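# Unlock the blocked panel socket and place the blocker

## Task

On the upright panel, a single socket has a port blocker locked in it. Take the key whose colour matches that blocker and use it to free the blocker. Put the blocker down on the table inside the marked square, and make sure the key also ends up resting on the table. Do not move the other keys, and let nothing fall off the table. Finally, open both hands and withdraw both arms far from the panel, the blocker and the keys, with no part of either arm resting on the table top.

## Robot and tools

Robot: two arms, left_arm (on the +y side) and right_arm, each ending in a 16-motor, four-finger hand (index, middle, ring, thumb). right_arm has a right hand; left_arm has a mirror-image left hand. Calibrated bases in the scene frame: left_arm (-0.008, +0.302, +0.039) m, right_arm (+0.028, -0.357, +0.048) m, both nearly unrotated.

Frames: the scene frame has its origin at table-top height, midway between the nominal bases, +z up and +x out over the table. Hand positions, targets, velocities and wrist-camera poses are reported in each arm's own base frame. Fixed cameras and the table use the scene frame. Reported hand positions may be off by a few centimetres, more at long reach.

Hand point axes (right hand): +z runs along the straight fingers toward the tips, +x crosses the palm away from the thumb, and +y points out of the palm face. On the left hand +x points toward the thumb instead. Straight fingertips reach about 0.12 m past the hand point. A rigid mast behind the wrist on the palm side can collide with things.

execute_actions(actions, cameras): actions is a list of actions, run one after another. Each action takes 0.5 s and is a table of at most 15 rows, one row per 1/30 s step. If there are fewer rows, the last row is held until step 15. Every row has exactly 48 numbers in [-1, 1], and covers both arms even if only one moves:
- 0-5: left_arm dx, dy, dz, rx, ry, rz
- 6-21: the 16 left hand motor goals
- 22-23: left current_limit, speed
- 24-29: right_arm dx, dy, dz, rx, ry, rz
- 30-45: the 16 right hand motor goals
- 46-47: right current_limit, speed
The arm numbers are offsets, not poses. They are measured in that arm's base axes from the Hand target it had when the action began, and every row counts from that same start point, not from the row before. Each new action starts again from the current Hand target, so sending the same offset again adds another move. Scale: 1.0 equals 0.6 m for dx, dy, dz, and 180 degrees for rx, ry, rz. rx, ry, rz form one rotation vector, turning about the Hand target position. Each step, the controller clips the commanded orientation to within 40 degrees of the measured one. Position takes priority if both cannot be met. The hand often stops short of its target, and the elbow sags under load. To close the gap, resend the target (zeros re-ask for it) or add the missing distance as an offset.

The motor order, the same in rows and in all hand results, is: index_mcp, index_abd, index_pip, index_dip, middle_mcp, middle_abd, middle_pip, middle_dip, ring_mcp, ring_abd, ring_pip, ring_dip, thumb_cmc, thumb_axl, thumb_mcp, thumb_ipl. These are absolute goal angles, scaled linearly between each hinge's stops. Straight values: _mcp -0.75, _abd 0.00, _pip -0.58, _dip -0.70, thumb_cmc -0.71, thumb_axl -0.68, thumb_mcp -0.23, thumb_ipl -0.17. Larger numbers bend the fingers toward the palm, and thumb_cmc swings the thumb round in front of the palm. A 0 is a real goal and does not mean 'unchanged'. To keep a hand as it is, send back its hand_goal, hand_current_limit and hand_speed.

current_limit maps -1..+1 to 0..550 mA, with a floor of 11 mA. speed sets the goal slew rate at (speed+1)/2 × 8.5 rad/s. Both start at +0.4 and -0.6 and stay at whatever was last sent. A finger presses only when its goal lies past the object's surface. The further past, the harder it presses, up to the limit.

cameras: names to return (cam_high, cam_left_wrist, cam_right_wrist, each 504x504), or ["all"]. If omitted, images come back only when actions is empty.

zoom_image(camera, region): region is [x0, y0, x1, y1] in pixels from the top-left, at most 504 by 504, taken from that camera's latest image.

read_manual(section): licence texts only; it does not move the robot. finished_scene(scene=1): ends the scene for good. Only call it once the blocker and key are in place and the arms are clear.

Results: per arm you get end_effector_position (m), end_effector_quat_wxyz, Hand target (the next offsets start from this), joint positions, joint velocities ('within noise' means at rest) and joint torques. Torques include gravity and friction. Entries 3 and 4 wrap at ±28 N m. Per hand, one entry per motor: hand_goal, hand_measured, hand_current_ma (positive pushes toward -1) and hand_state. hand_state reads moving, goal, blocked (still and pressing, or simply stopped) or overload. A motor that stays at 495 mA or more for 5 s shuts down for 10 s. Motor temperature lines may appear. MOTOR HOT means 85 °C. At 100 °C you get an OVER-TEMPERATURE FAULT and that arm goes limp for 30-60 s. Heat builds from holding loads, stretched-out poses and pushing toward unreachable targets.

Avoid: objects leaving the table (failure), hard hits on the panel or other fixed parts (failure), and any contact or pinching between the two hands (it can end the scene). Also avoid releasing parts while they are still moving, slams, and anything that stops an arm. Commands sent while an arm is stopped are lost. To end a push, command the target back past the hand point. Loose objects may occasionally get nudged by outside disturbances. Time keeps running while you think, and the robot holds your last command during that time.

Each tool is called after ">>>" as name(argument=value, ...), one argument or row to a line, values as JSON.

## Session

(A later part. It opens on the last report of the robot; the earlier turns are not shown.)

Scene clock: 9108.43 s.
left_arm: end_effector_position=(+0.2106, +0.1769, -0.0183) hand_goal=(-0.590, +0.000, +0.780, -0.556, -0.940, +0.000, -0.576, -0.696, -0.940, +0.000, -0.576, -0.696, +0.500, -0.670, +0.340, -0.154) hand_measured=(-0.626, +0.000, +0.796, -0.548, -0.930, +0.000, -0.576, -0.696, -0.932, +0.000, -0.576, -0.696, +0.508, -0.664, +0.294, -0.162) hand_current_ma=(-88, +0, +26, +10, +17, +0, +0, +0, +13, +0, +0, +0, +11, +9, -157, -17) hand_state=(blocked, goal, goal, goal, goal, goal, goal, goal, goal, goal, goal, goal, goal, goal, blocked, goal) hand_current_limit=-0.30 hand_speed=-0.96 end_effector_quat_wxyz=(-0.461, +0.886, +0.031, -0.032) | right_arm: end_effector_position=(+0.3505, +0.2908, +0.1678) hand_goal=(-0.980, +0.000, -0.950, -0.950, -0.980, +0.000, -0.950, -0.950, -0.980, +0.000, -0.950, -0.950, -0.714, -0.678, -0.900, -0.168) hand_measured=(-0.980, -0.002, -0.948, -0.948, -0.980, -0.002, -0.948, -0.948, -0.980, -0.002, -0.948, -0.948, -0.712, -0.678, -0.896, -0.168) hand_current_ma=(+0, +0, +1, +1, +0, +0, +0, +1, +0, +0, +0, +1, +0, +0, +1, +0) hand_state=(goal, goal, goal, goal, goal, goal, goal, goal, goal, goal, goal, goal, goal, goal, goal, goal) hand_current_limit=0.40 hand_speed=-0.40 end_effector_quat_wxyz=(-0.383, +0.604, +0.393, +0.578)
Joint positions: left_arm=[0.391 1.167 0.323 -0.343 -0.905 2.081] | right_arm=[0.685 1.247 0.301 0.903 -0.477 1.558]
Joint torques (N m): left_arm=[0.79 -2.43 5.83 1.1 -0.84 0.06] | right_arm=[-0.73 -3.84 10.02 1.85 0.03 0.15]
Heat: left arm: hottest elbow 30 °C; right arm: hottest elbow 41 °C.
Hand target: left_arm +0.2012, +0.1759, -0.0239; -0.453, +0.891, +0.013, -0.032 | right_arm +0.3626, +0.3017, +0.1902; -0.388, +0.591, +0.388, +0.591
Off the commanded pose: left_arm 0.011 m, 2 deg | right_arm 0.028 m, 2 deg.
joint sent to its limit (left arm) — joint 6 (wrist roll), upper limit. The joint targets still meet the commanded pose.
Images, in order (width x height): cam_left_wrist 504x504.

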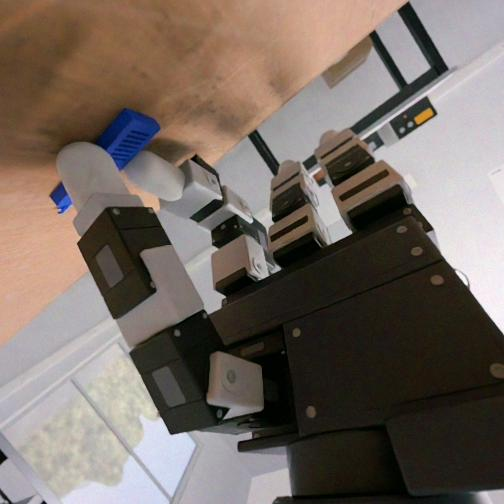

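>>> execute_actions(
  actions=[
    [[-0.0105,-0.0043,-0.0173,-0.0054,0.0132,0,-0.59,0,0.78,-0.556,-0.94,0,-0.576,-0.696,-0.94,0,-0.576,-0.696,0.50,-0.67,0.345,-0.154,-0.3,-0.96,0,0,0,0,0,0,-0.98,0,-0.95,-0.95,-0.98,0,-0.95,-0.95,-0.98,0,-0.95,-0.95,-0.714,-0.678,-0.9,-0.168,0.4,-0.4]],
  ],
  cameras=["cam_left_wrist"],
)

>>> zoom_image(
  camera="cam_left_wrist",
  region=[35, 65, 215, 205],
)

Scene clock: 9117.83 s.
left_arm: end_effector_position=(+0.2096, +0.1771, -0.0193) hand_goal=(-0.590, +0.000, +0.780, -0.556, -0.940, +0.000, -0.576, -0.696, -0.940, +0.000, -0.576, -0.696, +0.500, -0.670, +0.344, -0.154) hand_measured=(-0.624, +0.000, +0.796, -0.548, -0.930, +0.000, -0.576, -0.696, -0.932, +0.000, -0.576, -0.696, +0.508, -0.664, +0.296, -0.164) hand_current_ma=(-83, +0, +26, +12, +17, +0, +0, +0, +13, +0, +0, +0, +11, +9, -172, -21) hand_state=(blocked, goal, goal, goal, goal, goal, goal, goal, goal, goal, goal, goal, goal, goal, blocked, goal) hand_current_limit=-0.30 hand_speed=-0.96 end_effector_quat_wxyz=(-0.461, +0.886, +0.030, -0.035) | right_arm: end_effector_position=(+0.3505, +0.2908, +0.1678) hand_goal=(-0.980, +0.000, -0.950, -0.950, -0.980, +0.000, -0.950, -0.950, -0.980, +0.000, -0.950, -0.950, -0.714, -0.678, -0.900, -0.168) hand_measured=(-0.980, -0.002, -0.948, -0.948, -0.980, -0.002, -0.948, -0.948, -0.980, -0.002, -0.948, -0.948, -0.712, -0.678, -0.896, -0.168) hand_current_ma=(+0, +0, +1, +1, +0, +0, +0, +1, +0, +0, +0, +1, +0, +0, +1, +0) hand_state=(goal, goal, goal, goal, goal, goal, goal, goal, goal, goal, goal, goal, goal, goal, goal, goal) hand_current_limit=0.40 hand_speed=-0.40 end_effector_quat_wxyz=(-0.383, +0.604, +0.393, +0.578)
Joint positions: left_arm=[0.391 1.172 0.323 -0.343 -0.908 2.08] | right_arm=[0.685 1.247 0.301 0.903 -0.477 1.558]
Joint torques (N m): left_arm=[0.79 -0.15 5.82 0.79 -0.68 0.07] | right_arm=[-0.73 -3.84 9.98 1.84 0.04 0.15]
Heat: left arm: hottest elbow 30 °C; right arm: hottest elbow 41 °C.
Hand target: left_arm +0.1948, +0.1733, -0.0344; -0.446, +0.894, +0.003, -0.050 | right_arm +0.3626, +0.3017, +0.1902; -0.388, +0.591, +0.388, +0.591
Off the commanded pose: left_arm 0.021 m, 4 deg | right_arm 0.028 m, 2 deg.
joint sent to its limit (left arm) — joint 6 (wrist roll), upper limit. The joint targets still meet the commanded pose.
Images, in order (width x height): cam_left_wrist 504x504.

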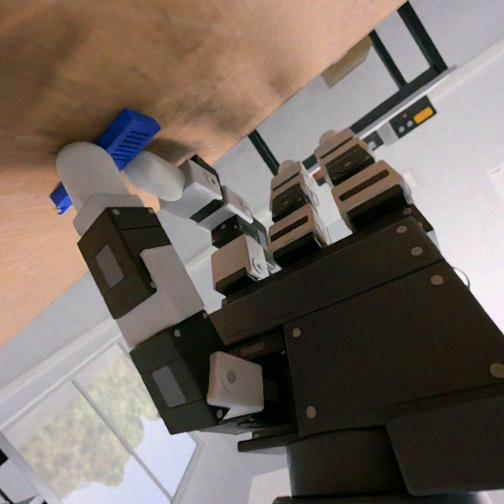

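Scaled by 2.800 from the camera's 504x504 image, which has a finer 720x720 frame.

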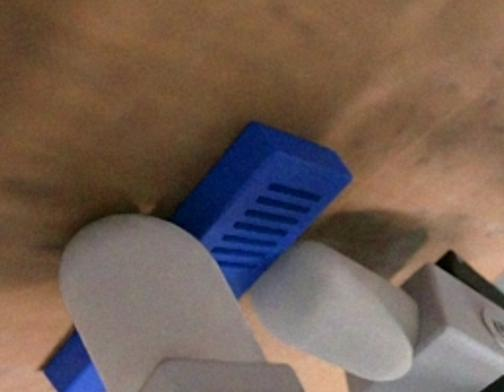

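>>> execute_actions(
  actions=[
    [[-0.007,-0.0028,-0.0115,-0.0036,0.0088,0,-0.58,0,0.78,-0.556,-0.94,0,-0.576,-0.696,-0.94,0,-0.576,-0.696,0.50,-0.67,0.36,-0.154,0.0,-0.96,0,0,0,0,0,0,-0.98,0,-0.95,-0.95,-0.98,0,-0.95,-0.95,-0.98,0,-0.95,-0.95,-0.714,-0.678,-0.9,-0.168,0.4,-0.4]],
    [[0,0,0,0,0,0,-0.565,0,0.78,-0.556,-0.94,0,-0.576,-0.696,-0.94,0,-0.576,-0.696,0.50,-0.67,0.38,-0.154,0.2,-0.96,0,0,0,0,0,0,-0.98,0,-0.95,-0.95,-0.98,0,-0.95,-0.95,-0.98,0,-0.95,-0.95,-0.714,-0.678,-0.9,-0.168,0.4,-0.4]],
  ],
  cameras=["cam_left_wrist"],
)

>>> zoom_image(
  camera="cam_left_wrist",
  region=[35, 65, 215, 205],
)

Scene clock: 9130.97 s.
left_arm: end_effector_position=(+0.2084, +0.1774, -0.0210) hand_goal=(-0.566, +0.000, +0.780, -0.556, -0.940, +0.000, -0.576, -0.696, -0.940, +0.000, -0.576, -0.696, +0.500, -0.670, +0.380, -0.154) hand_measured=(-0.620, +0.000, +0.798, -0.544, -0.930, +0.000, -0.576, -0.696, -0.932, +0.000, -0.576, -0.696, +0.508, -0.664, +0.296, -0.168) hand_current_ma=(-149, +0, +33, +16, +17, +0, +0, +0, +13, +0, +0, +0, +12, +9, -330, -34) hand_state=(blocked, goal, goal, goal, goal, goal, goal, goal, goal, goal, goal, goal, goal, goal, blocked, goal) hand_current_limit=0.20 hand_speed=-0.96 end_effector_quat_wxyz=(-0.462, +0.886, +0.030, -0.039) | right_arm: end_effector_position=(+0.3505, +0.2908, +0.1678) hand_goal=(-0.980, +0.000, -0.950, -0.950, -0.980, +0.000, -0.950, -0.950, -0.980, +0.000, -0.950, -0.950, -0.714, -0.678, -0.900, -0.168) hand_measured=(-0.980, -0.002, -0.948, -0.948, -0.980, -0.002, -0.948, -0.948, -0.980, -0.002, -0.948, -0.948, -0.712, -0.678, -0.896, -0.168) hand_current_ma=(+0, +0, +1, +1, +0, +0, +0, +1, +0, +0, +0, +1, +0, +0, +1, +0) hand_state=(goal, goal, goal, goal, goal, goal, goal, goal, goal, goal, goal, goal, goal, goal, goal, goal) hand_current_limit=0.40 hand_speed=-0.40 end_effector_quat_wxyz=(-0.383, +0.604, +0.393, +0.578)
Joint positions: left_arm=[0.391 1.181 0.324 -0.343 -0.912 2.077] | right_arm=[0.685 1.247 0.301 0.903 -0.477 1.558]
Joint torques (N m): left_arm=[0.73 0.91 5.75 0.61 -0.51 0.1] | right_arm=[-0.73 -4.01 10 1.84 0.03 0.14]
Heat: left arm: hottest elbow 30 °C; right arm: hottest elbow 41 °C.
Hand target: left_arm +0.1906, +0.1717, -0.0413; -0.441, +0.895, -0.004, -0.063 | right_arm +0.3626, +0.3017, +0.1902; -0.388, +0.591, +0.388, +0.591
Off the commanded pose: left_arm 0.028 m, 5 deg | right_arm 0.028 m, 2 deg.
joint sent to its limit (left arm) — joint 6 (wrist roll), upper limit. The joint targets still meet the commanded pose.
Images, in order (width x height): cam_left_wrist 504x504.

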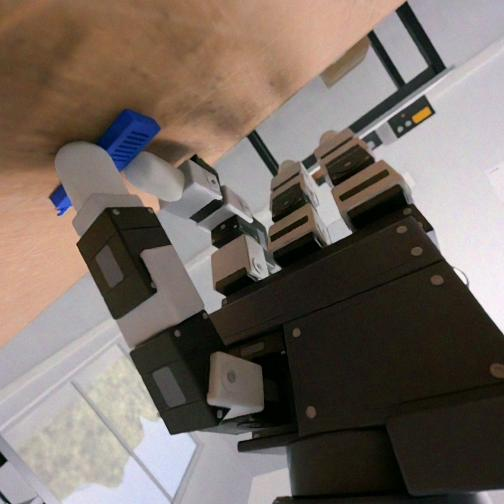

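Scaled by 2.800 from the camera's 504x504 image, which has a finer 720x720 frame.

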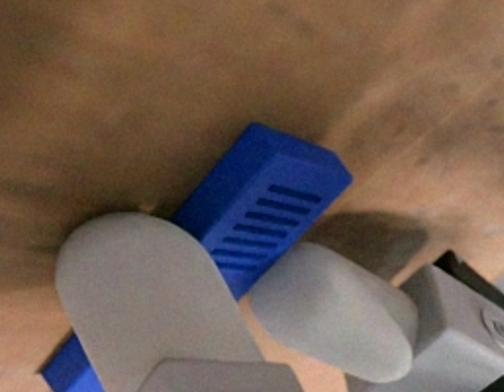

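>>> execute_actions(
  actions=[
    [[0,0,0,0,0,0,-0.55,0,0.78,-0.556,-0.94,0,-0.576,-0.696,-0.94,0,-0.576,-0.696,0.50,-0.67,0.39,-0.154,0.4,-0.97,0,0,0,0,0,0,-0.98,0,-0.95,-0.95,-0.98,0,-0.95,-0.95,-0.98,0,-0.95,-0.95,-0.714,-0.678,-0.9,-0.168,0.4,-0.4]],
    [[0,0,0,0,0,0,-0.535,0,0.78,-0.556,-0.94,0,-0.576,-0.696,-0.94,0,-0.576,-0.696,0.50,-0.67,0.39,-0.154,0.4,-0.97,0,0,0,0,0,0,-0.98,0,-0.95,-0.95,-0.98,0,-0.95,-0.95,-0.98,0,-0.95,-0.95,-0.714,-0.678,-0.9,-0.168,0.4,-0.4]],
  ],
  cameras=["cam_left_wrist"],
)

>>> zoom_image(
  camera="cam_left_wrist",
  region=[35, 65, 215, 205],
)

Scene clock: 9144.20 s.
left_arm: end_effector_position=(+0.2084, +0.1775, -0.0209) hand_goal=(-0.536, +0.000, +0.780, -0.556, -0.940, +0.000, -0.576, -0.696, -0.940, +0.000, -0.576, -0.696, +0.500, -0.670, +0.390, -0.154) hand_measured=(-0.616, +0.000, +0.798, -0.544, -0.930, +0.000, -0.576, -0.696, -0.932, +0.000, -0.576, -0.696, +0.508, -0.664, +0.298, -0.172) hand_current_ma=(-256, +0, +30, +16, +17, +0, +0, +0, +13, +0, +0, +0, +12, +9, -385, -45) hand_state=(blocked, goal, goal, goal, goal, goal, goal, goal, goal, goal, goal, goal, goal, goal, blocked, goal) hand_current_limit=0.40 hand_speed=-0.97 end_effector_quat_wxyz=(-0.462, +0.886, +0.030, -0.039) | right_arm: end_effector_position=(+0.3505, +0.2908, +0.1678) hand_goal=(-0.980, +0.000, -0.950, -0.950, -0.980, +0.000, -0.950, -0.950, -0.980, +0.000, -0.950, -0.950, -0.714, -0.678, -0.900, -0.168) hand_measured=(-0.980, -0.002, -0.948, -0.948, -0.980, -0.002, -0.948, -0.948, -0.980, -0.002, -0.948, -0.948, -0.712, -0.678, -0.896, -0.168) hand_current_ma=(+0, +0, +1, +1, +0, +0, +0, +1, +0, +0, +0, +1, +0, +0, +1, +0) hand_state=(goal, goal, goal, goal, goal, goal, goal, goal, goal, goal, goal, goal, goal, goal, goal, goal) hand_current_limit=0.40 hand_speed=-0.40 end_effector_quat_wxyz=(-0.383, +0.604, +0.393, +0.578)
Joint positions: left_arm=[0.391 1.181 0.324 -0.343 -0.913 2.077] | right_arm=[0.685 1.247 0.301 0.903 -0.477 1.558]
Joint torques (N m): left_arm=[0.79 0.91 5.79 0.61 -0.47 0.11] | right_arm=[-0.67 -4.01 10 1.85 0.03 0.14]
Heat: left arm: hottest elbow 29 °C; right arm: hottest elbow 41 °C.
Hand target: left_arm +0.1906, +0.1717, -0.0413; -0.441, +0.895, -0.004, -0.063 | right_arm +0.3626, +0.3017, +0.1902; -0.388, +0.591, +0.388, +0.591
Off the commanded pose: left_arm 0.028 m, 5 deg | right_arm 0.028 m, 2 deg.
joint sent to its limit (left arm) — joint 6 (wrist roll), upper limit. The joint targets still meet the commanded pose.
Images, in order (width x height): cam_left_wrist 504x504.

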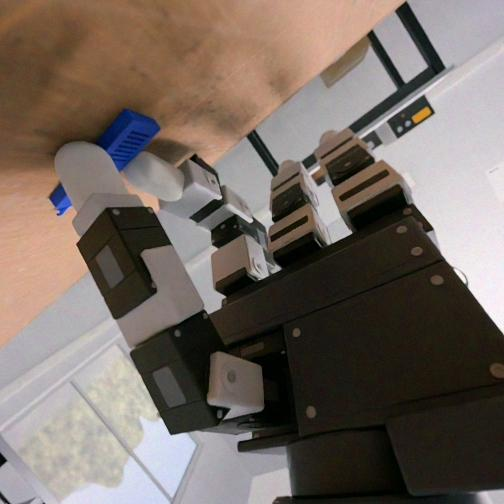

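Scaled by 2.800 from the camera's 504x504 image, which has a finer 720x720 frame.

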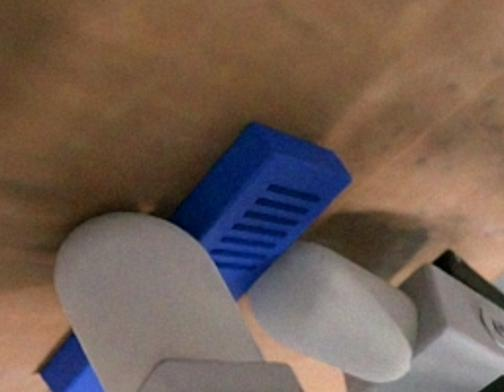

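>>> execute_actions(
  actions=[
    [[0.0047,0.0018,0.0077,0.0022,-0.006,0,-0.53,0,0.775,-0.556,-0.94,0,-0.576,-0.696,-0.94,0,-0.576,-0.696,0.50,-0.67,0.39,-0.154,0.4,-0.97,0,0,0,0,0,0,-0.98,0,-0.95,-0.95,-0.98,0,-0.95,-0.95,-0.98,0,-0.95,-0.95,-0.714,-0.678,-0.9,-0.168,0.4,-0.4]],
    [[0.0047,0.0018,0.0077,0.0022,-0.006,0,-0.53,0,0.775,-0.556,-0.94,0,-0.576,-0.696,-0.94,0,-0.576,-0.696,0.50,-0.67,0.39,-0.154,0.4,-0.97,0,0,0,0,0,0,-0.98,0,-0.95,-0.95,-0.98,0,-0.95,-0.95,-0.98,0,-0.95,-0.95,-0.714,-0.678,-0.9,-0.168,0.4,-0.4]],
  ],
  cameras=["cam_left_wrist"],
)

>>> zoom_image(
  camera="cam_left_wrist",
  region=[35, 65, 215, 205],
)

Scene clock: 9161.10 s.
left_arm: end_effector_position=(+0.2092, +0.1780, -0.0198) hand_goal=(-0.530, +0.000, +0.774, -0.556, -0.940, +0.000, -0.576, -0.696, -0.940, +0.000, -0.576, -0.696, +0.500, -0.670, +0.390, -0.154) hand_measured=(-0.612, +0.000, +0.792, -0.544, -0.930, +0.000, -0.576, -0.696, -0.932, +0.000, -0.576, -0.696, +0.510, -0.664, +0.298, -0.174) hand_current_ma=(-263, +0, +32, +16, +17, +0, +0, +0, +13, +0, +0, +0, +13, +9, -385, -52) hand_state=(blocked, goal, goal, goal, goal, goal, goal, goal, goal, goal, goal, goal, goal, goal, blocked, goal) hand_current_limit=0.40 hand_speed=-0.97 end_effector_quat_wxyz=(-0.463, +0.885, +0.032, -0.037) | right_arm: end_effector_position=(+0.3505, +0.2908, +0.1678) hand_goal=(-0.980, +0.000, -0.950, -0.950, -0.980, +0.000, -0.950, -0.950, -0.980, +0.000, -0.950, -0.950, -0.714, -0.678, -0.900, -0.168) hand_measured=(-0.980, -0.002, -0.948, -0.948, -0.980, -0.002, -0.948, -0.948, -0.980, -0.002, -0.948, -0.948, -0.712, -0.678, -0.896, -0.168) hand_current_ma=(+0, +0, +1, +1, +0, +0, +0, +1, +0, +0, +0, +1, +0, +0, +1, +0) hand_state=(goal, goal, goal, goal, goal, goal, goal, goal, goal, goal, goal, goal, goal, goal, goal, goal) hand_current_limit=0.40 hand_speed=-0.40 end_effector_quat_wxyz=(-0.383, +0.604, +0.393, +0.578)
Joint positions: left_arm=[0.391 1.177 0.324 -0.342 -0.914 2.076] | right_arm=[0.685 1.247 0.301 0.903 -0.477 1.558]
Joint torques (N m): left_arm=[0.91 -1.08 5.75 0.85 -0.41 0.11] | right_arm=[-0.67 -3.96 10 1.88 0.04 0.13]
Heat: left arm: hottest elbow 29 °C; right arm: hottest elbow 41 °C.
Hand target: left_arm +0.1963, +0.1739, -0.0320; -0.447, +0.893, +0.005, -0.046 | right_arm +0.3626, +0.3017, +0.1902; -0.388, +0.591, +0.388, +0.591
Off the commanded pose: left_arm 0.018 m, 4 deg | right_arm 0.028 m, 2 deg.
joint sent to its limit (left arm) — joint 6 (wrist roll), upper limit. The joint targets still meet the commanded pose.
Images, in order (width x height): cam_left_wrist 504x504.

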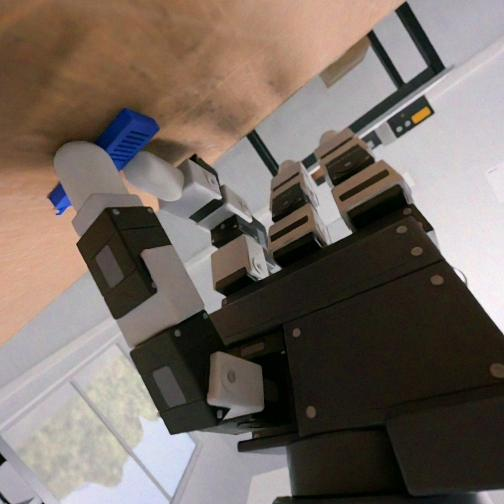

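Scaled by 2.800 from the camera's 504x504 image, which has a finer 720x720 frame.

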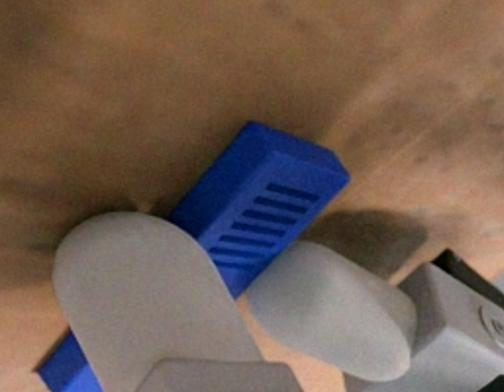

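>>> execute_actions(
  actions=[
    [[0.0047,0.0018,0.0077,0.0022,-0.006,0,-0.53,0,0.77,-0.556,-0.94,0,-0.576,-0.696,-0.94,0,-0.576,-0.696,0.50,-0.67,0.39,-0.154,0.4,-0.97,0,0,0,0,0,0,-0.98,0,-0.95,-0.95,-0.98,0,-0.95,-0.95,-0.98,0,-0.95,-0.95,-0.714,-0.678,-0.9,-0.168,0.4,-0.4]],
  ],
  cameras=["cam_left_wrist"],
)

>>> zoom_image(
  camera="cam_left_wrist",
  region=[35, 65, 215, 205],
)

Scene clock: 9168.77 s.
left_arm: end_effector_position=(+0.2100, +0.1780, -0.0189) hand_goal=(-0.530, +0.000, +0.770, -0.556, -0.940, +0.000, -0.576, -0.696, -0.940, +0.000, -0.576, -0.696, +0.500, -0.670, +0.390, -0.154) hand_measured=(-0.610, +0.000, +0.788, -0.544, -0.930, +0.000, -0.576, -0.696, -0.932, +0.000, -0.576, -0.696, +0.510, -0.664, +0.298, -0.174) hand_current_ma=(-255, +0, +30, +16, +17, +0, +0, +0, +13, +0, +0, +0, +13, +9, -385, -56) hand_state=(blocked, goal, goal, goal, goal, goal, goal, goal, goal, goal, goal, goal, goal, goal, blocked, blocked) hand_current_limit=0.40 hand_speed=-0.97 end_effector_quat_wxyz=(-0.463, +0.885, +0.033, -0.035) | right_arm: end_effector_position=(+0.3505, +0.2908, +0.1678) hand_goal=(-0.980, +0.000, -0.950, -0.950, -0.980, +0.000, -0.950, -0.950, -0.980, +0.000, -0.950, -0.950, -0.714, -0.678, -0.900, -0.168) hand_measured=(-0.980, -0.002, -0.948, -0.948, -0.980, -0.002, -0.948, -0.948, -0.980, -0.002, -0.948, -0.948, -0.712, -0.678, -0.896, -0.168) hand_current_ma=(+0, +0, +1, +1, +0, +0, +0, +1, +0, +0, +0, +1, +0, +0, +1, +0) hand_state=(goal, goal, goal, goal, goal, goal, goal, goal, goal, goal, goal, goal, goal, goal, goal, goal) hand_current_limit=0.40 hand_speed=-0.40 end_effector_quat_wxyz=(-0.383, +0.604, +0.393, +0.578)
Joint positions: left_arm=[0.392 1.173 0.324 -0.342 -0.911 2.076] | right_arm=[0.685 1.247 0.301 0.903 -0.477 1.558]
Joint torques (N m): left_arm=[0.85 -1.96 5.78 0.96 -0.48 0.11] | right_arm=[-0.73 -4.01 9.98 1.87 0.03 0.14]
Heat: left arm: hottest elbow 29 °C; right arm: hottest elbow 41 °C.
Hand target: left_arm +0.1992, +0.1748, -0.0274; -0.450, +0.892, +0.010, -0.037 | right_arm +0.3626, +0.3017, +0.1902; -0.388, +0.591, +0.388, +0.591
Off the commanded pose: left_arm 0.014 m, 3 deg | right_arm 0.028 m, 2 deg.
joint sent to its limit (left arm) — joint 6 (wrist roll), upper limit. The joint targets still meet the commanded pose.
Images, in order (width x height): cam_left_wrist 504x504.

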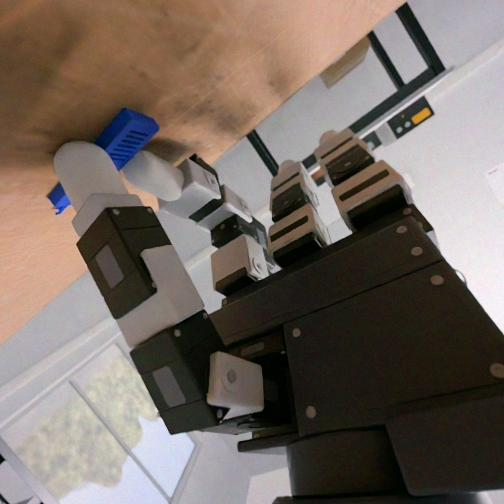

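Scaled by 2.800 from the camera's 504x504 image, which has a finer 720x720 frame.

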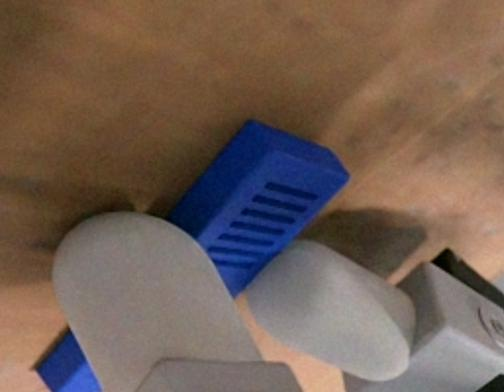

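>>> execute_actions(
  actions=[
    [[0.0028,0.0011,0.0046,0.0013,-0.0036,0,-0.53,0,0.77,-0.556,-0.94,0,-0.576,-0.696,-0.94,0,-0.576,-0.696,0.50,-0.67,0.39,-0.154,0.4,-0.97,0,0,0,0,0,0,-0.98,0,-0.95,-0.95,-0.98,0,-0.95,-0.95,-0.98,0,-0.95,-0.95,-0.714,-0.678,-0.9,-0.168,0.4,-0.4]],
  ],
  cameras=["cam_left_wrist"],
)

>>> zoom_image(
  camera="cam_left_wrist",
  region=[35, 65, 215, 205],
)

Scene clock: 9177.17 s.
left_arm: end_effector_position=(+0.2110, +0.1779, -0.0179) hand_goal=(-0.530, +0.000, +0.770, -0.556, -0.940, +0.000, -0.576, -0.696, -0.940, +0.000, -0.576, -0.696, +0.500, -0.670, +0.390, -0.154) hand_measured=(-0.602, +0.000, +0.778, -0.546, -0.930, +0.000, -0.576, -0.696, -0.932, +0.000, -0.576, -0.696, +0.510, -0.664, +0.298, -0.174) hand_current_ma=(-220, +0, +9, +12, +17, +0, +0, +0, +13, +0, +0, +0, +13, +9, -385, -57) hand_state=(blocked, goal, goal, goal, goal, goal, goal, goal, goal, goal, goal, goal, goal, goal, blocked, blocked) hand_current_limit=0.40 hand_speed=-0.97 end_effector_quat_wxyz=(-0.462, +0.886, +0.034, -0.032) | right_arm: end_effector_position=(+0.3505, +0.2908, +0.1678) hand_goal=(-0.980, +0.000, -0.950, -0.950, -0.980, +0.000, -0.950, -0.950, -0.980, +0.000, -0.950, -0.950, -0.714, -0.678, -0.900, -0.168) hand_measured=(-0.980, -0.002, -0.948, -0.948, -0.980, -0.002, -0.948, -0.948, -0.980, -0.002, -0.948, -0.948, -0.712, -0.678, -0.896, -0.168) hand_current_ma=(+0, +0, +1, +1, +0, +0, +0, +1, +0, +0, +0, +1, +0, +0, +1, +0) hand_state=(goal, goal, goal, goal, goal, goal, goal, goal, goal, goal, goal, goal, goal, goal, goal, goal) hand_current_limit=0.40 hand_speed=-0.40 end_effector_quat_wxyz=(-0.383, +0.604, +0.393, +0.578)
Joint positions: left_arm=[0.392 1.167 0.324 -0.342 -0.908 2.076] | right_arm=[0.685 1.247 0.301 0.903 -0.477 1.558]
Joint torques (N m): left_arm=[0.79 -2.32 5.82 0.99 -0.61 0.11] | right_arm=[-0.62 -3.96 10.03 1.85 0.03 0.14]
Heat: left arm: hottest elbow 29 °C; right arm: hottest elbow 41 °C.
Hand target: left_arm +0.2008, +0.1755, -0.0247; -0.452, +0.892, +0.012, -0.032 | right_arm +0.3626, +0.3017, +0.1902; -0.388, +0.591, +0.388, +0.591
Off the commanded pose: left_arm 0.012 m, 3 deg | right_arm 0.028 m, 2 deg.
joint sent to its limit (left arm) — joint 6 (wrist roll), upper limit. The joint targets still meet the commanded pose.
Images, in order (width x height): cam_left_wrist 504x504.

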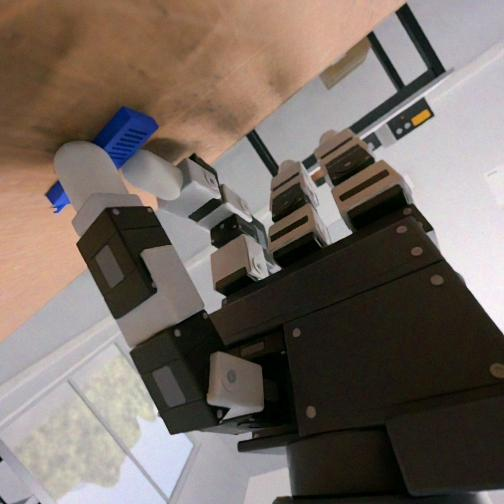

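Scaled by 2.800 from the camera's 504x504 image, which has a finer 720x720 frame.

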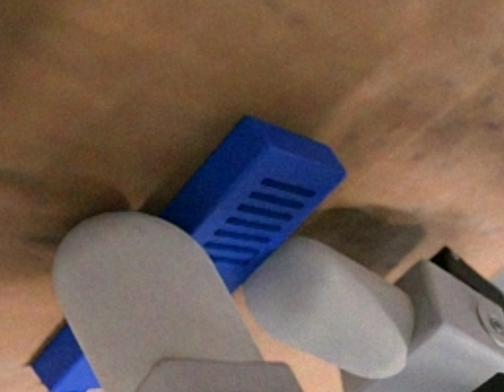

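>>> execute_actions(
  actions=[
    [[0.0028,0.0011,0.0046,0.0013,-0.0036,0,-0.53,0,0.77,-0.556,-0.94,0,-0.576,-0.696,-0.94,0,-0.576,-0.696,0.50,-0.67,0.39,-0.154,0.4,-0.97,0,0,0,0,0,0,-0.98,0,-0.95,-0.95,-0.98,0,-0.95,-0.95,-0.98,0,-0.95,-0.95,-0.714,-0.678,-0.9,-0.168,0.4,-0.4]],
  ],
  cameras=["cam_left_wrist"],
)

>>> zoom_image(
  camera="cam_left_wrist",
  region=[35, 65, 215, 205],
)

Scene clock: 9188.60 s.
left_arm: end_effector_position=(+0.2117, +0.1779, -0.0162) hand_goal=(-0.530, +0.000, +0.770, -0.556, -0.940, +0.000, -0.576, -0.696, -0.940, +0.000, -0.576, -0.696, +0.500, -0.670, +0.390, -0.154) hand_measured=(-0.594, +0.000, +0.764, -0.556, -0.930, +0.000, -0.576, -0.696, -0.932, +0.000, -0.576, -0.696, +0.510, -0.664, +0.308, -0.174) hand_current_ma=(-192, +0, -6, +0, +17, +0, +0, +0, +13, +0, +0, +0, +13, +9, -345, -57) hand_state=(blocked, goal, goal, goal, goal, goal, goal, goal, goal, goal, goal, goal, goal, goal, blocked, blocked) hand_current_limit=0.40 hand_speed=-0.97 end_effector_quat_wxyz=(-0.462, +0.886, +0.032, -0.029) | right_arm: end_effector_position=(+0.3505, +0.2908, +0.1678) hand_goal=(-0.980, +0.000, -0.950, -0.950, -0.980, +0.000, -0.950, -0.950, -0.980, +0.000, -0.950, -0.950, -0.714, -0.678, -0.900, -0.168) hand_measured=(-0.980, -0.002, -0.948, -0.948, -0.980, -0.002, -0.948, -0.948, -0.980, -0.002, -0.948, -0.948, -0.712, -0.678, -0.896, -0.168) hand_current_ma=(+0, +0, +1, +1, +0, +0, +0, +1, +0, +0, +0, +1, +0, +0, +1, +0) hand_state=(goal, goal, goal, goal, goal, goal, goal, goal, goal, goal, goal, goal, goal, goal, goal, goal) hand_current_limit=0.40 hand_speed=-0.40 end_effector_quat_wxyz=(-0.383, +0.604, +0.393, +0.578)
Joint positions: left_arm=[0.392 1.159 0.324 -0.342 -0.905 2.083] | right_arm=[0.685 1.247 0.301 0.903 -0.477 1.558]
Joint torques (N m): left_arm=[0.79 -2.55 5.85 1.02 -0.69 0.04] | right_arm=[-0.67 -4.07 10.02 1.87 0.04 0.14]
Heat: left arm: hottest elbow 29 °C; right arm: hottest elbow 41 °C.
Hand target: left_arm +0.2025, +0.1762, -0.0219; -0.453, +0.891, +0.015, -0.027 | right_arm +0.3626, +0.3017, +0.1902; -0.388, +0.591, +0.388, +0.591
Off the commanded pose: left_arm 0.011 m, 2 deg | right_arm 0.028 m, 2 deg.
joint sent to its limit (left arm) — joint 6 (wrist roll), upper limit. The joint targets still meet the commanded pose.
Images, in order (width x height): cam_left_wrist 504x504.

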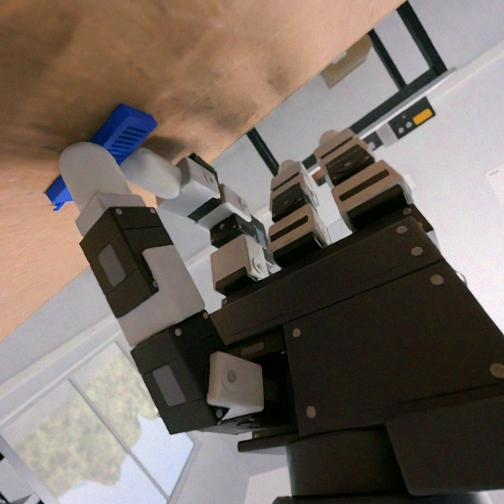

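Scaled by 2.800 from the camera's 504x504 image, which has a finer 720x720 frame.

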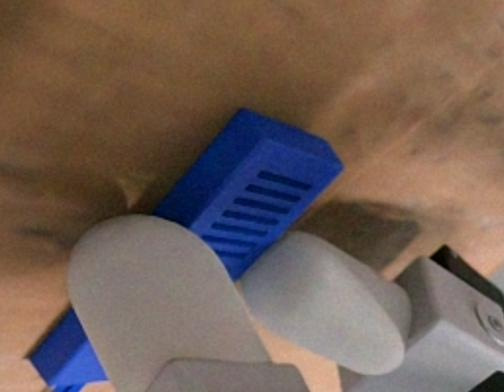

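>>> execute_actions(
  actions=[
    [[0,0,0.012,0,0,0,-0.68,0,0.80,-0.556,-0.94,0,-0.576,-0.696,-0.94,0,-0.576,-0.696,0.50,-0.67,0.26,-0.154,0.4,-0.9,0,0,0,0,0,0,-0.98,0,-0.95,-0.95,-0.98,0,-0.95,-0.95,-0.98,0,-0.95,-0.95,-0.714,-0.678,-0.9,-0.168,0.4,-0.4]],
    [[0.01,0,0.045,0,0,0,-0.76,0,0.83,-0.556,-0.94,0,-0.576,-0.696,-0.94,0,-0.576,-0.696,0.49,-0.67,0.24,-0.154,0.4,-0.9,0,0,0,0,0,0,-0.98,0,-0.95,-0.95,-0.98,0,-0.95,-0.95,-0.98,0,-0.95,-0.95,-0.714,-0.678,-0.9,-0.168,0.4,-0.4]],
    [[0.01,0,0.045,0,0,0,-0.76,0,0.83,-0.556,-0.94,0,-0.576,-0.696,-0.94,0,-0.576,-0.696,0.49,-0.67,0.24,-0.154,0.4,-0.9,0,0,0,0,0,0,-0.98,0,-0.95,-0.95,-0.98,0,-0.95,-0.95,-0.98,0,-0.95,-0.95,-0.714,-0.678,-0.9,-0.168,0.4,-0.4]],
  ],
  cameras=["cam_left_wrist"],
)

Scene clock: 9606.43 s.
left_arm: end_effector_position=(+0.1992, +0.1713, +0.0225) hand_goal=(-0.760, +0.000, +0.830, -0.556, -0.940, +0.000, -0.576, -0.696, -0.940, +0.000, -0.576, -0.696, +0.490, -0.670, +0.240, -0.154) hand_measured=(-0.746, +0.000, +0.824, -0.558, -0.930, +0.000, -0.576, -0.696, -0.932, +0.000, -0.576, -0.696, +0.492, -0.668, +0.242, -0.156) hand_current_ma=(+25, +0, -6, -3, +17, +0, +0, +0, +13, +0, +0, +0, +2, +2, +2, -3) hand_state=(goal, goal, goal, goal, goal, goal, goal, goal, goal, goal, goal, goal, goal, goal, goal, goal) hand_current_limit=0.40 hand_speed=-0.90 end_effector_quat_wxyz=(-0.452, +0.891, +0.020, -0.048) | right_arm: end_effector_position=(+0.3505, +0.2908, +0.1678) hand_goal=(-0.980, +0.000, -0.950, -0.950, -0.980, +0.000, -0.950, -0.950, -0.980, +0.000, -0.950, -0.950, -0.714, -0.678, -0.900, -0.168) hand_measured=(-0.980, -0.002, -0.948, -0.948, -0.980, -0.002, -0.948, -0.948, -0.980, -0.002, -0.948, -0.948, -0.712, -0.678, -0.896, -0.168) hand_current_ma=(+0, +0, +1, +1, +0, +0, +0, +1, +0, +0, +0, +1, +0, +0, +1, +0) hand_state=(goal, goal, goal, goal, goal, goal, goal, goal, goal, goal, goal, goal, goal, goal, goal, goal) hand_current_limit=0.40 hand_speed=-0.40 end_effector_quat_wxyz=(-0.383, +0.604, +0.393, +0.578)
Joint positions: left_arm=[0.393 1.002 0.382 -0.604 -0.897 2.087] | right_arm=[0.685 1.247 0.301 0.903 -0.477 1.558]
Joint torques (N m): left_arm=[-0.38 -2.26 11.26 0.31 -0.9 0.01] | right_arm=[-0.73 -4.07 10.02 1.85 0.03 0.14]
Heat: left arm: hottest elbow 29 °C; right arm: hottest elbow 41 °C.
Hand target: left_arm +0.2144, +0.1762, +0.0392; -0.453, +0.891, +0.015, -0.028 | right_arm +0.3626, +0.3017, +0.1902; -0.388, +0.591, +0.388, +0.591
Off the commanded pose: left_arm 0.023 m, 2 deg | right_arm 0.028 m, 2 deg.
joint sent to its limit (left arm) — joint 6 (wrist roll), upper limit. The joint targets still meet the commanded pose.
Images, in order (width x height): cam_left_wrist 504x504.

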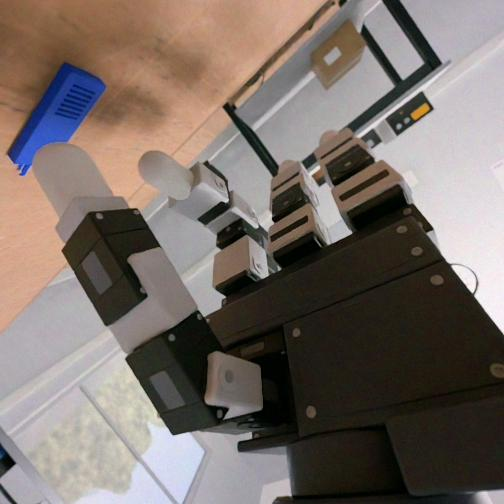

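>>> execute_actions(
  actions=[],
  cameras=["all"],
)

Scene clock: 9672.50 s.
left_arm: end_effector_position=(+0.1992, +0.1713, +0.0225) hand_goal=(-0.760, +0.000, +0.830, -0.556, -0.940, +0.000, -0.576, -0.696, -0.940, +0.000, -0.576, -0.696, +0.490, -0.670, +0.240, -0.154) hand_measured=(-0.746, +0.000, +0.824, -0.558, -0.930, +0.000, -0.576, -0.696, -0.932, +0.000, -0.576, -0.696, +0.492, -0.668, +0.242, -0.156) hand_current_ma=(+25, +0, -6, -3, +17, +0, +0, +0, +13, +0, +0, +0, +2, +2, +2, -3) hand_state=(goal, goal, goal, goal, goal, goal, goal, goal, goal, goal, goal, goal, goal, goal, goal, goal) hand_current_limit=0.40 hand_speed=-0.90 end_effector_quat_wxyz=(-0.452, +0.891, +0.020, -0.048) | right_arm: end_effector_position=(+0.3505, +0.2908, +0.1678) hand_goal=(-0.980, +0.000, -0.950, -0.950, -0.980, +0.000, -0.950, -0.950, -0.980, +0.000, -0.950, -0.950, -0.714, -0.678, -0.900, -0.168) hand_measured=(-0.980, -0.002, -0.948, -0.948, -0.980, -0.002, -0.948, -0.948, -0.980, -0.002, -0.948, -0.948, -0.712, -0.678, -0.896, -0.168) hand_current_ma=(+0, +0, +1, +1, +0, +0, +0, +1, +0, +0, +0, +1, +0, +0, +1, +0) hand_state=(goal, goal, goal, goal, goal, goal, goal, goal, goal, goal, goal, goal, goal, goal, goal, goal) hand_current_limit=0.40 hand_speed=-0.40 end_effector_quat_wxyz=(-0.383, +0.604, +0.393, +0.578)
Joint positions: left_arm=[0.393 1.002 0.382 -0.604 -0.897 2.087] | right_arm=[0.685 1.247 0.301 0.903 -0.477 1.558]
Joint velocities: within noise
Joint torques (N m): left_arm=[-0.38 -2.2 11.23 0.27 -0.9 0] | right_arm=[-0.73 -3.96 10.03 1.85 0.03 0.14]
Motor temperatures (°C): left_arm=[23 26 35 24 26 25] | right_arm=[23 25 41 24 25 25]
Heat: left arm: hottest elbow 35 °C; right arm: hottest elbow 41 °C.
Hand target: left_arm +0.2144, +0.1762, +0.0392; -0.453, +0.891, +0.015, -0.028 | right_arm +0.3626, +0.3017, +0.1902; -0.388, +0.591, +0.388, +0.591
Off the commanded pose: left_arm 0.023 m, 2 deg | right_arm 0.028 m, 2 deg.

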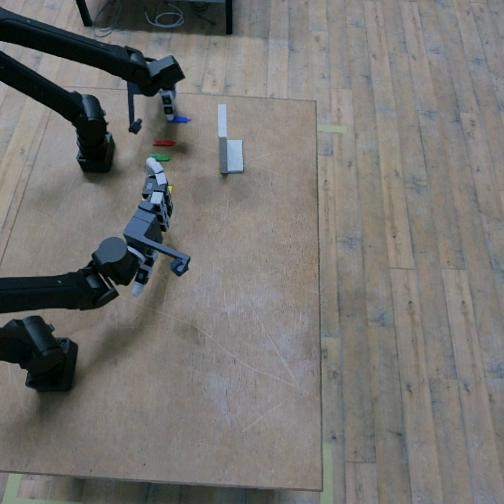

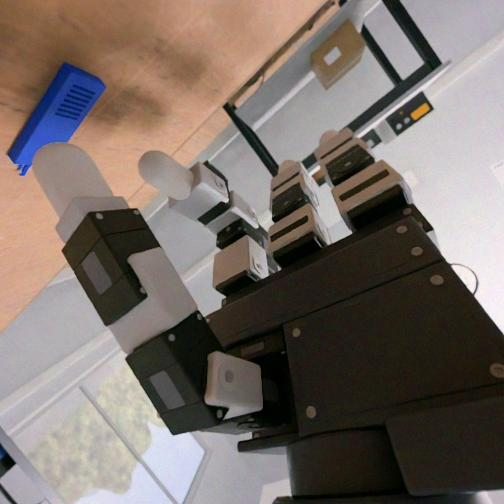

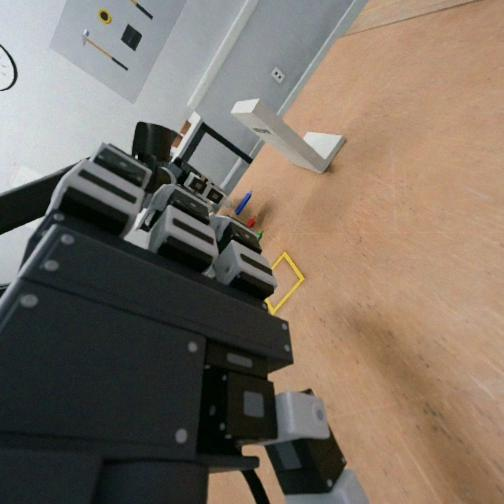

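>>> execute_actions(
  actions=[
    [[0.01,0.004,0.04,0,0,0,-0.76,0,0.83,-0.556,-0.94,0,-0.576,-0.696,-0.94,0,-0.576,-0.696,0.49,-0.67,0.225,-0.154,0.4,-0.7,0,0,0,0,0,0,-0.98,0,-0.95,-0.95,-0.98,0,-0.95,-0.95,-0.98,0,-0.95,-0.95,-0.714,-0.678,-0.9,-0.168,0.4,-0.4]],
    [[0.02,0.004,0.01,0.025,-0.016,0,-0.76,0,0.83,-0.556,-0.8,0,0.844,-0.556,-0.94,0,-0.576,-0.696,0.869,-0.67,0.225,-0.154,0.4,-0.7,0,0,0,0,0,0,-0.98,0,-0.95,-0.95,-0.98,0,-0.95,-0.95,-0.98,0,-0.95,-0.95,-0.714,-0.678,-0.9,-0.168,0.4,-0.4]],
    [[0.02,0.004,0,0.025,-0.016,0,-0.76,0,0.83,-0.556,-0.8,0,0.844,-0.556,-0.94,0,-0.576,-0.696,0.869,-0.67,0.225,-0.154,0.4,-0.7,0,0,0,0,0,0,-0.98,0,-0.95,-0.95,-0.98,0,-0.95,-0.95,-0.98,0,-0.95,-0.95,-0.714,-0.678,-0.9,-0.168,0.4,-0.4]],
    [[0.02,0,0,0,0,0,-0.514,0,0.858,-0.556,-0.8,0,0.844,-0.556,-0.94,0,-0.576,-0.696,0.869,-0.67,0.225,-0.154,0.4,-0.7,0,0,0,0,0,0,-0.98,0,-0.95,-0.95,-0.98,0,-0.95,-0.95,-0.98,0,-0.95,-0.95,-0.714,-0.678,-0.9,-0.168,0.4,-0.4]],
  ],
  cameras=["cam_left_wrist"],
)

Scene clock: 9748.53 s.
left_arm: end_effector_position=(+0.2425, +0.1815, +0.0616) hand_goal=(-0.514, +0.000, +0.858, -0.556, -0.800, +0.000, +0.844, -0.556, -0.940, +0.000, -0.576, -0.696, +0.868, -0.670, +0.224, -0.154) hand_measured=(-0.512, +0.000, +0.852, -0.558, -0.792, +0.000, +0.838, -0.558, -0.932, +0.000, -0.576, -0.696, +0.862, -0.668, +0.226, -0.156) hand_current_ma=(+2, +0, -6, -3, +12, +0, -7, -2, +13, +0, +0, +0, -6, +1, +1, -3) hand_state=(goal, goal, goal, goal, goal, goal, goal, goal, goal, goal, goal, goal, goal, goal, goal, goal) hand_current_limit=0.40 hand_speed=-0.70 end_effector_quat_wxyz=(-0.517, +0.855, +0.033, +0.004) | right_arm: end_effector_position=(+0.3505, +0.2908, +0.1678) hand_goal=(-0.980, +0.000, -0.950, -0.950, -0.980, +0.000, -0.950, -0.950, -0.980, +0.000, -0.950, -0.950, -0.714, -0.678, -0.900, -0.168) hand_measured=(-0.980, -0.002, -0.948, -0.948, -0.980, -0.002, -0.948, -0.948, -0.980, -0.002, -0.948, -0.948, -0.712, -0.678, -0.896, -0.168) hand_current_ma=(+0, +0, +1, +1, +0, +0, +0, +1, +0, +0, +0, +1, +0, +0, +1, +0) hand_state=(goal, goal, goal, goal, goal, goal, goal, goal, goal, goal, goal, goal, goal, goal, goal, goal) hand_current_limit=0.40 hand_speed=-0.40 end_effector_quat_wxyz=(-0.383, +0.604, +0.393, +0.578)
Joint positions: left_arm=[0.294 0.994 0.437 -0.554 -1.025 2.049] | right_arm=[0.685 1.247 0.301 0.903 -0.477 1.558]
Joint torques (N m): left_arm=[-0.73 -1.08 10.4 1.55 -1.15 -0.13] | right_arm=[-0.62 -3.96 10.03 1.84 0.04 0.14]
Heat: left arm: hottest elbow 36 °C; right arm: hottest elbow 41 °C.
Hand target: left_arm +0.2565, +0.1834, +0.0694; -0.520, +0.853, +0.040, +0.019 | right_arm +0.3626, +0.3017, +0.1902; -0.388, +0.591, +0.388, +0.591
Off the commanded pose: left_arm 0.016 m, 2 deg | right_arm 0.028 m, 2 deg.
Images, in order (width x height): cam_left_wrist 504x504.

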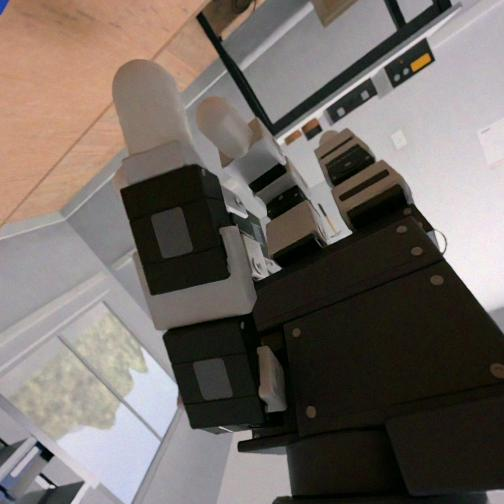

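>>> execute_actions(
  actions=[
    [[-0.005,0,-0.03,0,0,0.005,-0.514,0,0.858,-0.556,-0.8,0,0.844,-0.556,-0.94,0,-0.576,-0.696,0.869,-0.67,0.225,-0.154,0.4,-0.7,0,0,0,0,0,0,-0.98,0,-0.95,-0.95,-0.98,0,-0.95,-0.95,-0.98,0,-0.95,-0.95,-0.714,-0.678,-0.9,-0.168,0.4,-0.4]],
    [[-0.005,0,-0.03,0,0,0.005,-0.514,0,0.858,-0.556,-0.8,0,0.844,-0.556,-0.94,0,-0.576,-0.696,0.869,-0.67,0.225,-0.154,0.4,-0.7,0,0,0,0,0,0,-0.98,0,-0.95,-0.95,-0.98,0,-0.95,-0.95,-0.98,0,-0.95,-0.95,-0.714,-0.678,-0.9,-0.168,0.4,-0.4]],
    [[-0.005,0,-0.03,0,0,0,-0.514,0,0.858,-0.556,-0.8,0,0.844,-0.556,-0.94,0,-0.576,-0.696,0.869,-0.67,0.225,-0.154,0.4,-0.7,0,0,0,0,0,0,-0.98,0,-0.95,-0.95,-0.98,0,-0.95,-0.95,-0.98,0,-0.95,-0.95,-0.714,-0.678,-0.9,-0.168,0.4,-0.4]],
  ],
  cameras=["cam_left_wrist"],
)

Scene clock: 9783.63 s.
left_arm: end_effector_position=(+0.2476, +0.1850, +0.0204) hand_goal=(-0.514, +0.000, +0.858, -0.556, -0.800, +0.000, +0.844, -0.556, -0.940, +0.000, -0.576, -0.696, +0.868, -0.670, +0.224, -0.154) hand_measured=(-0.512, +0.000, +0.852, -0.558, -0.792, +0.000, +0.838, -0.558, -0.932, +0.000, -0.576, -0.696, +0.862, -0.668, +0.226, -0.156) hand_current_ma=(+2, +0, -6, -3, +12, +0, -7, -2, +13, +0, +0, +0, -6, +1, +1, -3) hand_state=(goal, goal, goal, goal, goal, goal, goal, goal, goal, goal, goal, goal, goal, goal, goal, goal) hand_current_limit=0.40 hand_speed=-0.70 end_effector_quat_wxyz=(-0.521, +0.851, +0.056, +0.011) | right_arm: end_effector_position=(+0.3505, +0.2908, +0.1678) hand_goal=(-0.980, +0.000, -0.950, -0.950, -0.980, +0.000, -0.950, -0.950, -0.980, +0.000, -0.950, -0.950, -0.714, -0.678, -0.900, -0.168) hand_measured=(-0.980, -0.002, -0.948, -0.948, -0.980, -0.002, -0.948, -0.948, -0.980, -0.002, -0.948, -0.948, -0.712, -0.678, -0.896, -0.168) hand_current_ma=(+0, +0, +1, +1, +0, +0, +0, +1, +0, +0, +0, +1, +0, +0, +1, +0) hand_state=(goal, goal, goal, goal, goal, goal, goal, goal, goal, goal, goal, goal, goal, goal, goal, goal) hand_current_limit=0.40 hand_speed=-0.40 end_effector_quat_wxyz=(-0.383, +0.604, +0.393, +0.578)
Joint positions: left_arm=[0.294 1.135 0.377 -0.366 -1.041 1.991] | right_arm=[0.685 1.247 0.301 0.903 -0.477 1.558]
Joint torques (N m): left_arm=[-0.44 -1.55 7.09 1.62 -1.06 -0.06] | right_arm=[-0.73 -4.01 10.02 1.83 0.03 0.14]
Heat: left arm: hottest elbow 35 °C; right arm: hottest elbow 41 °C.
Hand target: left_arm +0.2475, +0.1834, +0.0153; -0.521, +0.852, +0.053, +0.010 | right_arm +0.3626, +0.3017, +0.1902; -0.388, +0.591, +0.388, +0.591
Off the commanded pose: left_arm 0.005 m, 0 deg | right_arm 0.028 m, 2 deg.
Images, in order (width x height): cam_left_wrist 504x504.

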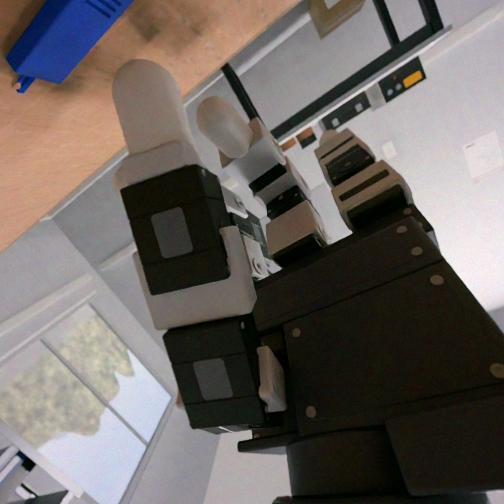

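>>> zoom_image(
  camera="cam_left_wrist",
  region=[0, 0, 180, 140],
)

Scaled by 2.800 from the camera's 504x504 image, which has a finer 720x720 frame.

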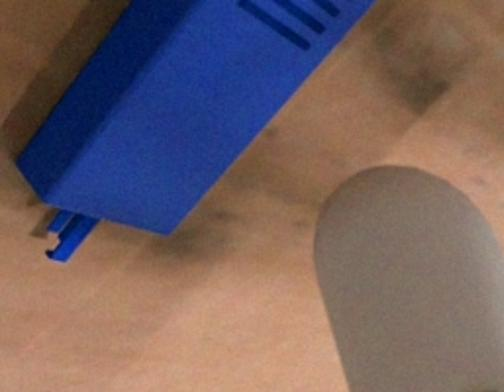

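>>> execute_actions(
  actions=[],
  cameras=["cam_right_wrist"],
)

>>> zoom_image(
  camera="cam_right_wrist",
  region=[190, 150, 310, 270],
)

Scene clock: 9844.23 s.
left_arm: end_effector_position=(+0.2476, +0.1850, +0.0204) hand_goal=(-0.514, +0.000, +0.858, -0.556, -0.800, +0.000, +0.844, -0.556, -0.940, +0.000, -0.576, -0.696, +0.868, -0.670, +0.224, -0.154) hand_measured=(-0.512, +0.000, +0.852, -0.558, -0.792, +0.000, +0.838, -0.558, -0.932, +0.000, -0.576, -0.696, +0.862, -0.668, +0.226, -0.156) hand_current_ma=(+2, +0, -6, -3, +12, +0, -7, -2, +13, +0, +0, +0, -6, +1, +1, -3) hand_state=(goal, goal, goal, goal, goal, goal, goal, goal, goal, goal, goal, goal, goal, goal, goal, goal) hand_current_limit=0.40 hand_speed=-0.70 end_effector_quat_wxyz=(-0.521, +0.851, +0.056, +0.011) | right_arm: end_effector_position=(+0.3505, +0.2908, +0.1678) hand_goal=(-0.980, +0.000, -0.950, -0.950, -0.980, +0.000, -0.950, -0.950, -0.980, +0.000, -0.950, -0.950, -0.714, -0.678, -0.900, -0.168) hand_measured=(-0.980, -0.002, -0.948, -0.948, -0.980, -0.002, -0.948, -0.948, -0.980, -0.002, -0.948, -0.948, -0.712, -0.678, -0.896, -0.168) hand_current_ma=(+0, +0, +1, +1, +0, +0, +0, +1, +0, +0, +0, +1, +0, +0, +1, +0) hand_state=(goal, goal, goal, goal, goal, goal, goal, goal, goal, goal, goal, goal, goal, goal, goal, goal) hand_current_limit=0.40 hand_speed=-0.40 end_effector_quat_wxyz=(-0.383, +0.604, +0.393, +0.578)
Joint positions: left_arm=[0.294 1.135 0.377 -0.366 -1.041 1.991] | right_arm=[0.685 1.247 0.301 0.903 -0.477 1.558]
Joint velocities: within noise
Joint torques (N m): left_arm=[-0.38 -1.49 7.1 1.62 -1.06 -0.05] | right_arm=[-0.67 -3.9 10.02 1.85 0.03 0.14]
Motor temperatures (°C): left_arm=[23 26 33 24 27 25] | right_arm=[23 25 41 24 25 25]
Heat: left arm: hottest elbow 33 °C; right arm: hottest elbow 41 °C.
Hand target: left_arm +0.2475, +0.1834, +0.0153; -0.521, +0.852, +0.053, +0.010 | right_arm +0.3626, +0.3017, +0.1902; -0.388, +0.591, +0.388, +0.591
Off the commanded pose: left_arm 0.005 m, 0 deg | right_arm 0.028 m, 2 deg.
Images, in order (width x height): cam_right_wrist 504x504.

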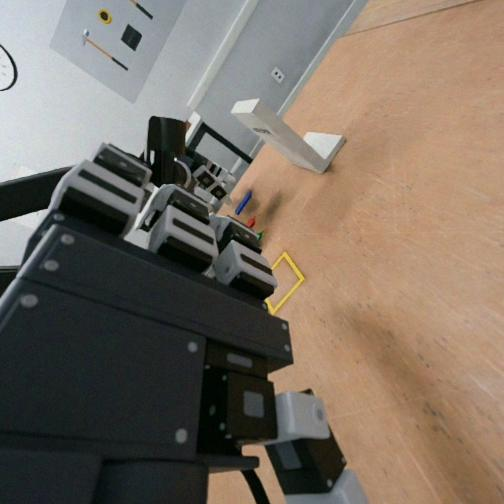

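Scaled by 4.200 from the camera's 504x504 image, which has a finer 720x720 frame.

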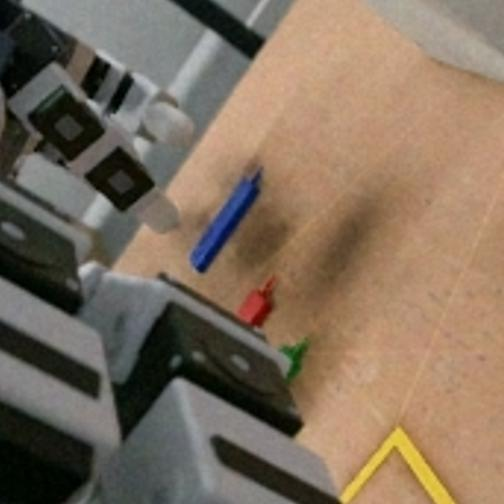

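>>> zoom_image(
  camera="cam_right_wrist",
  region=[220, 170, 270, 220],
)

Scaled by 10.080 from the camera's 504x504 image, which has a finer 720x720 frame.

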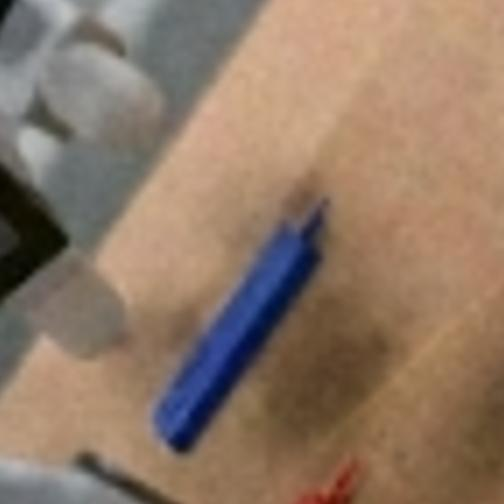

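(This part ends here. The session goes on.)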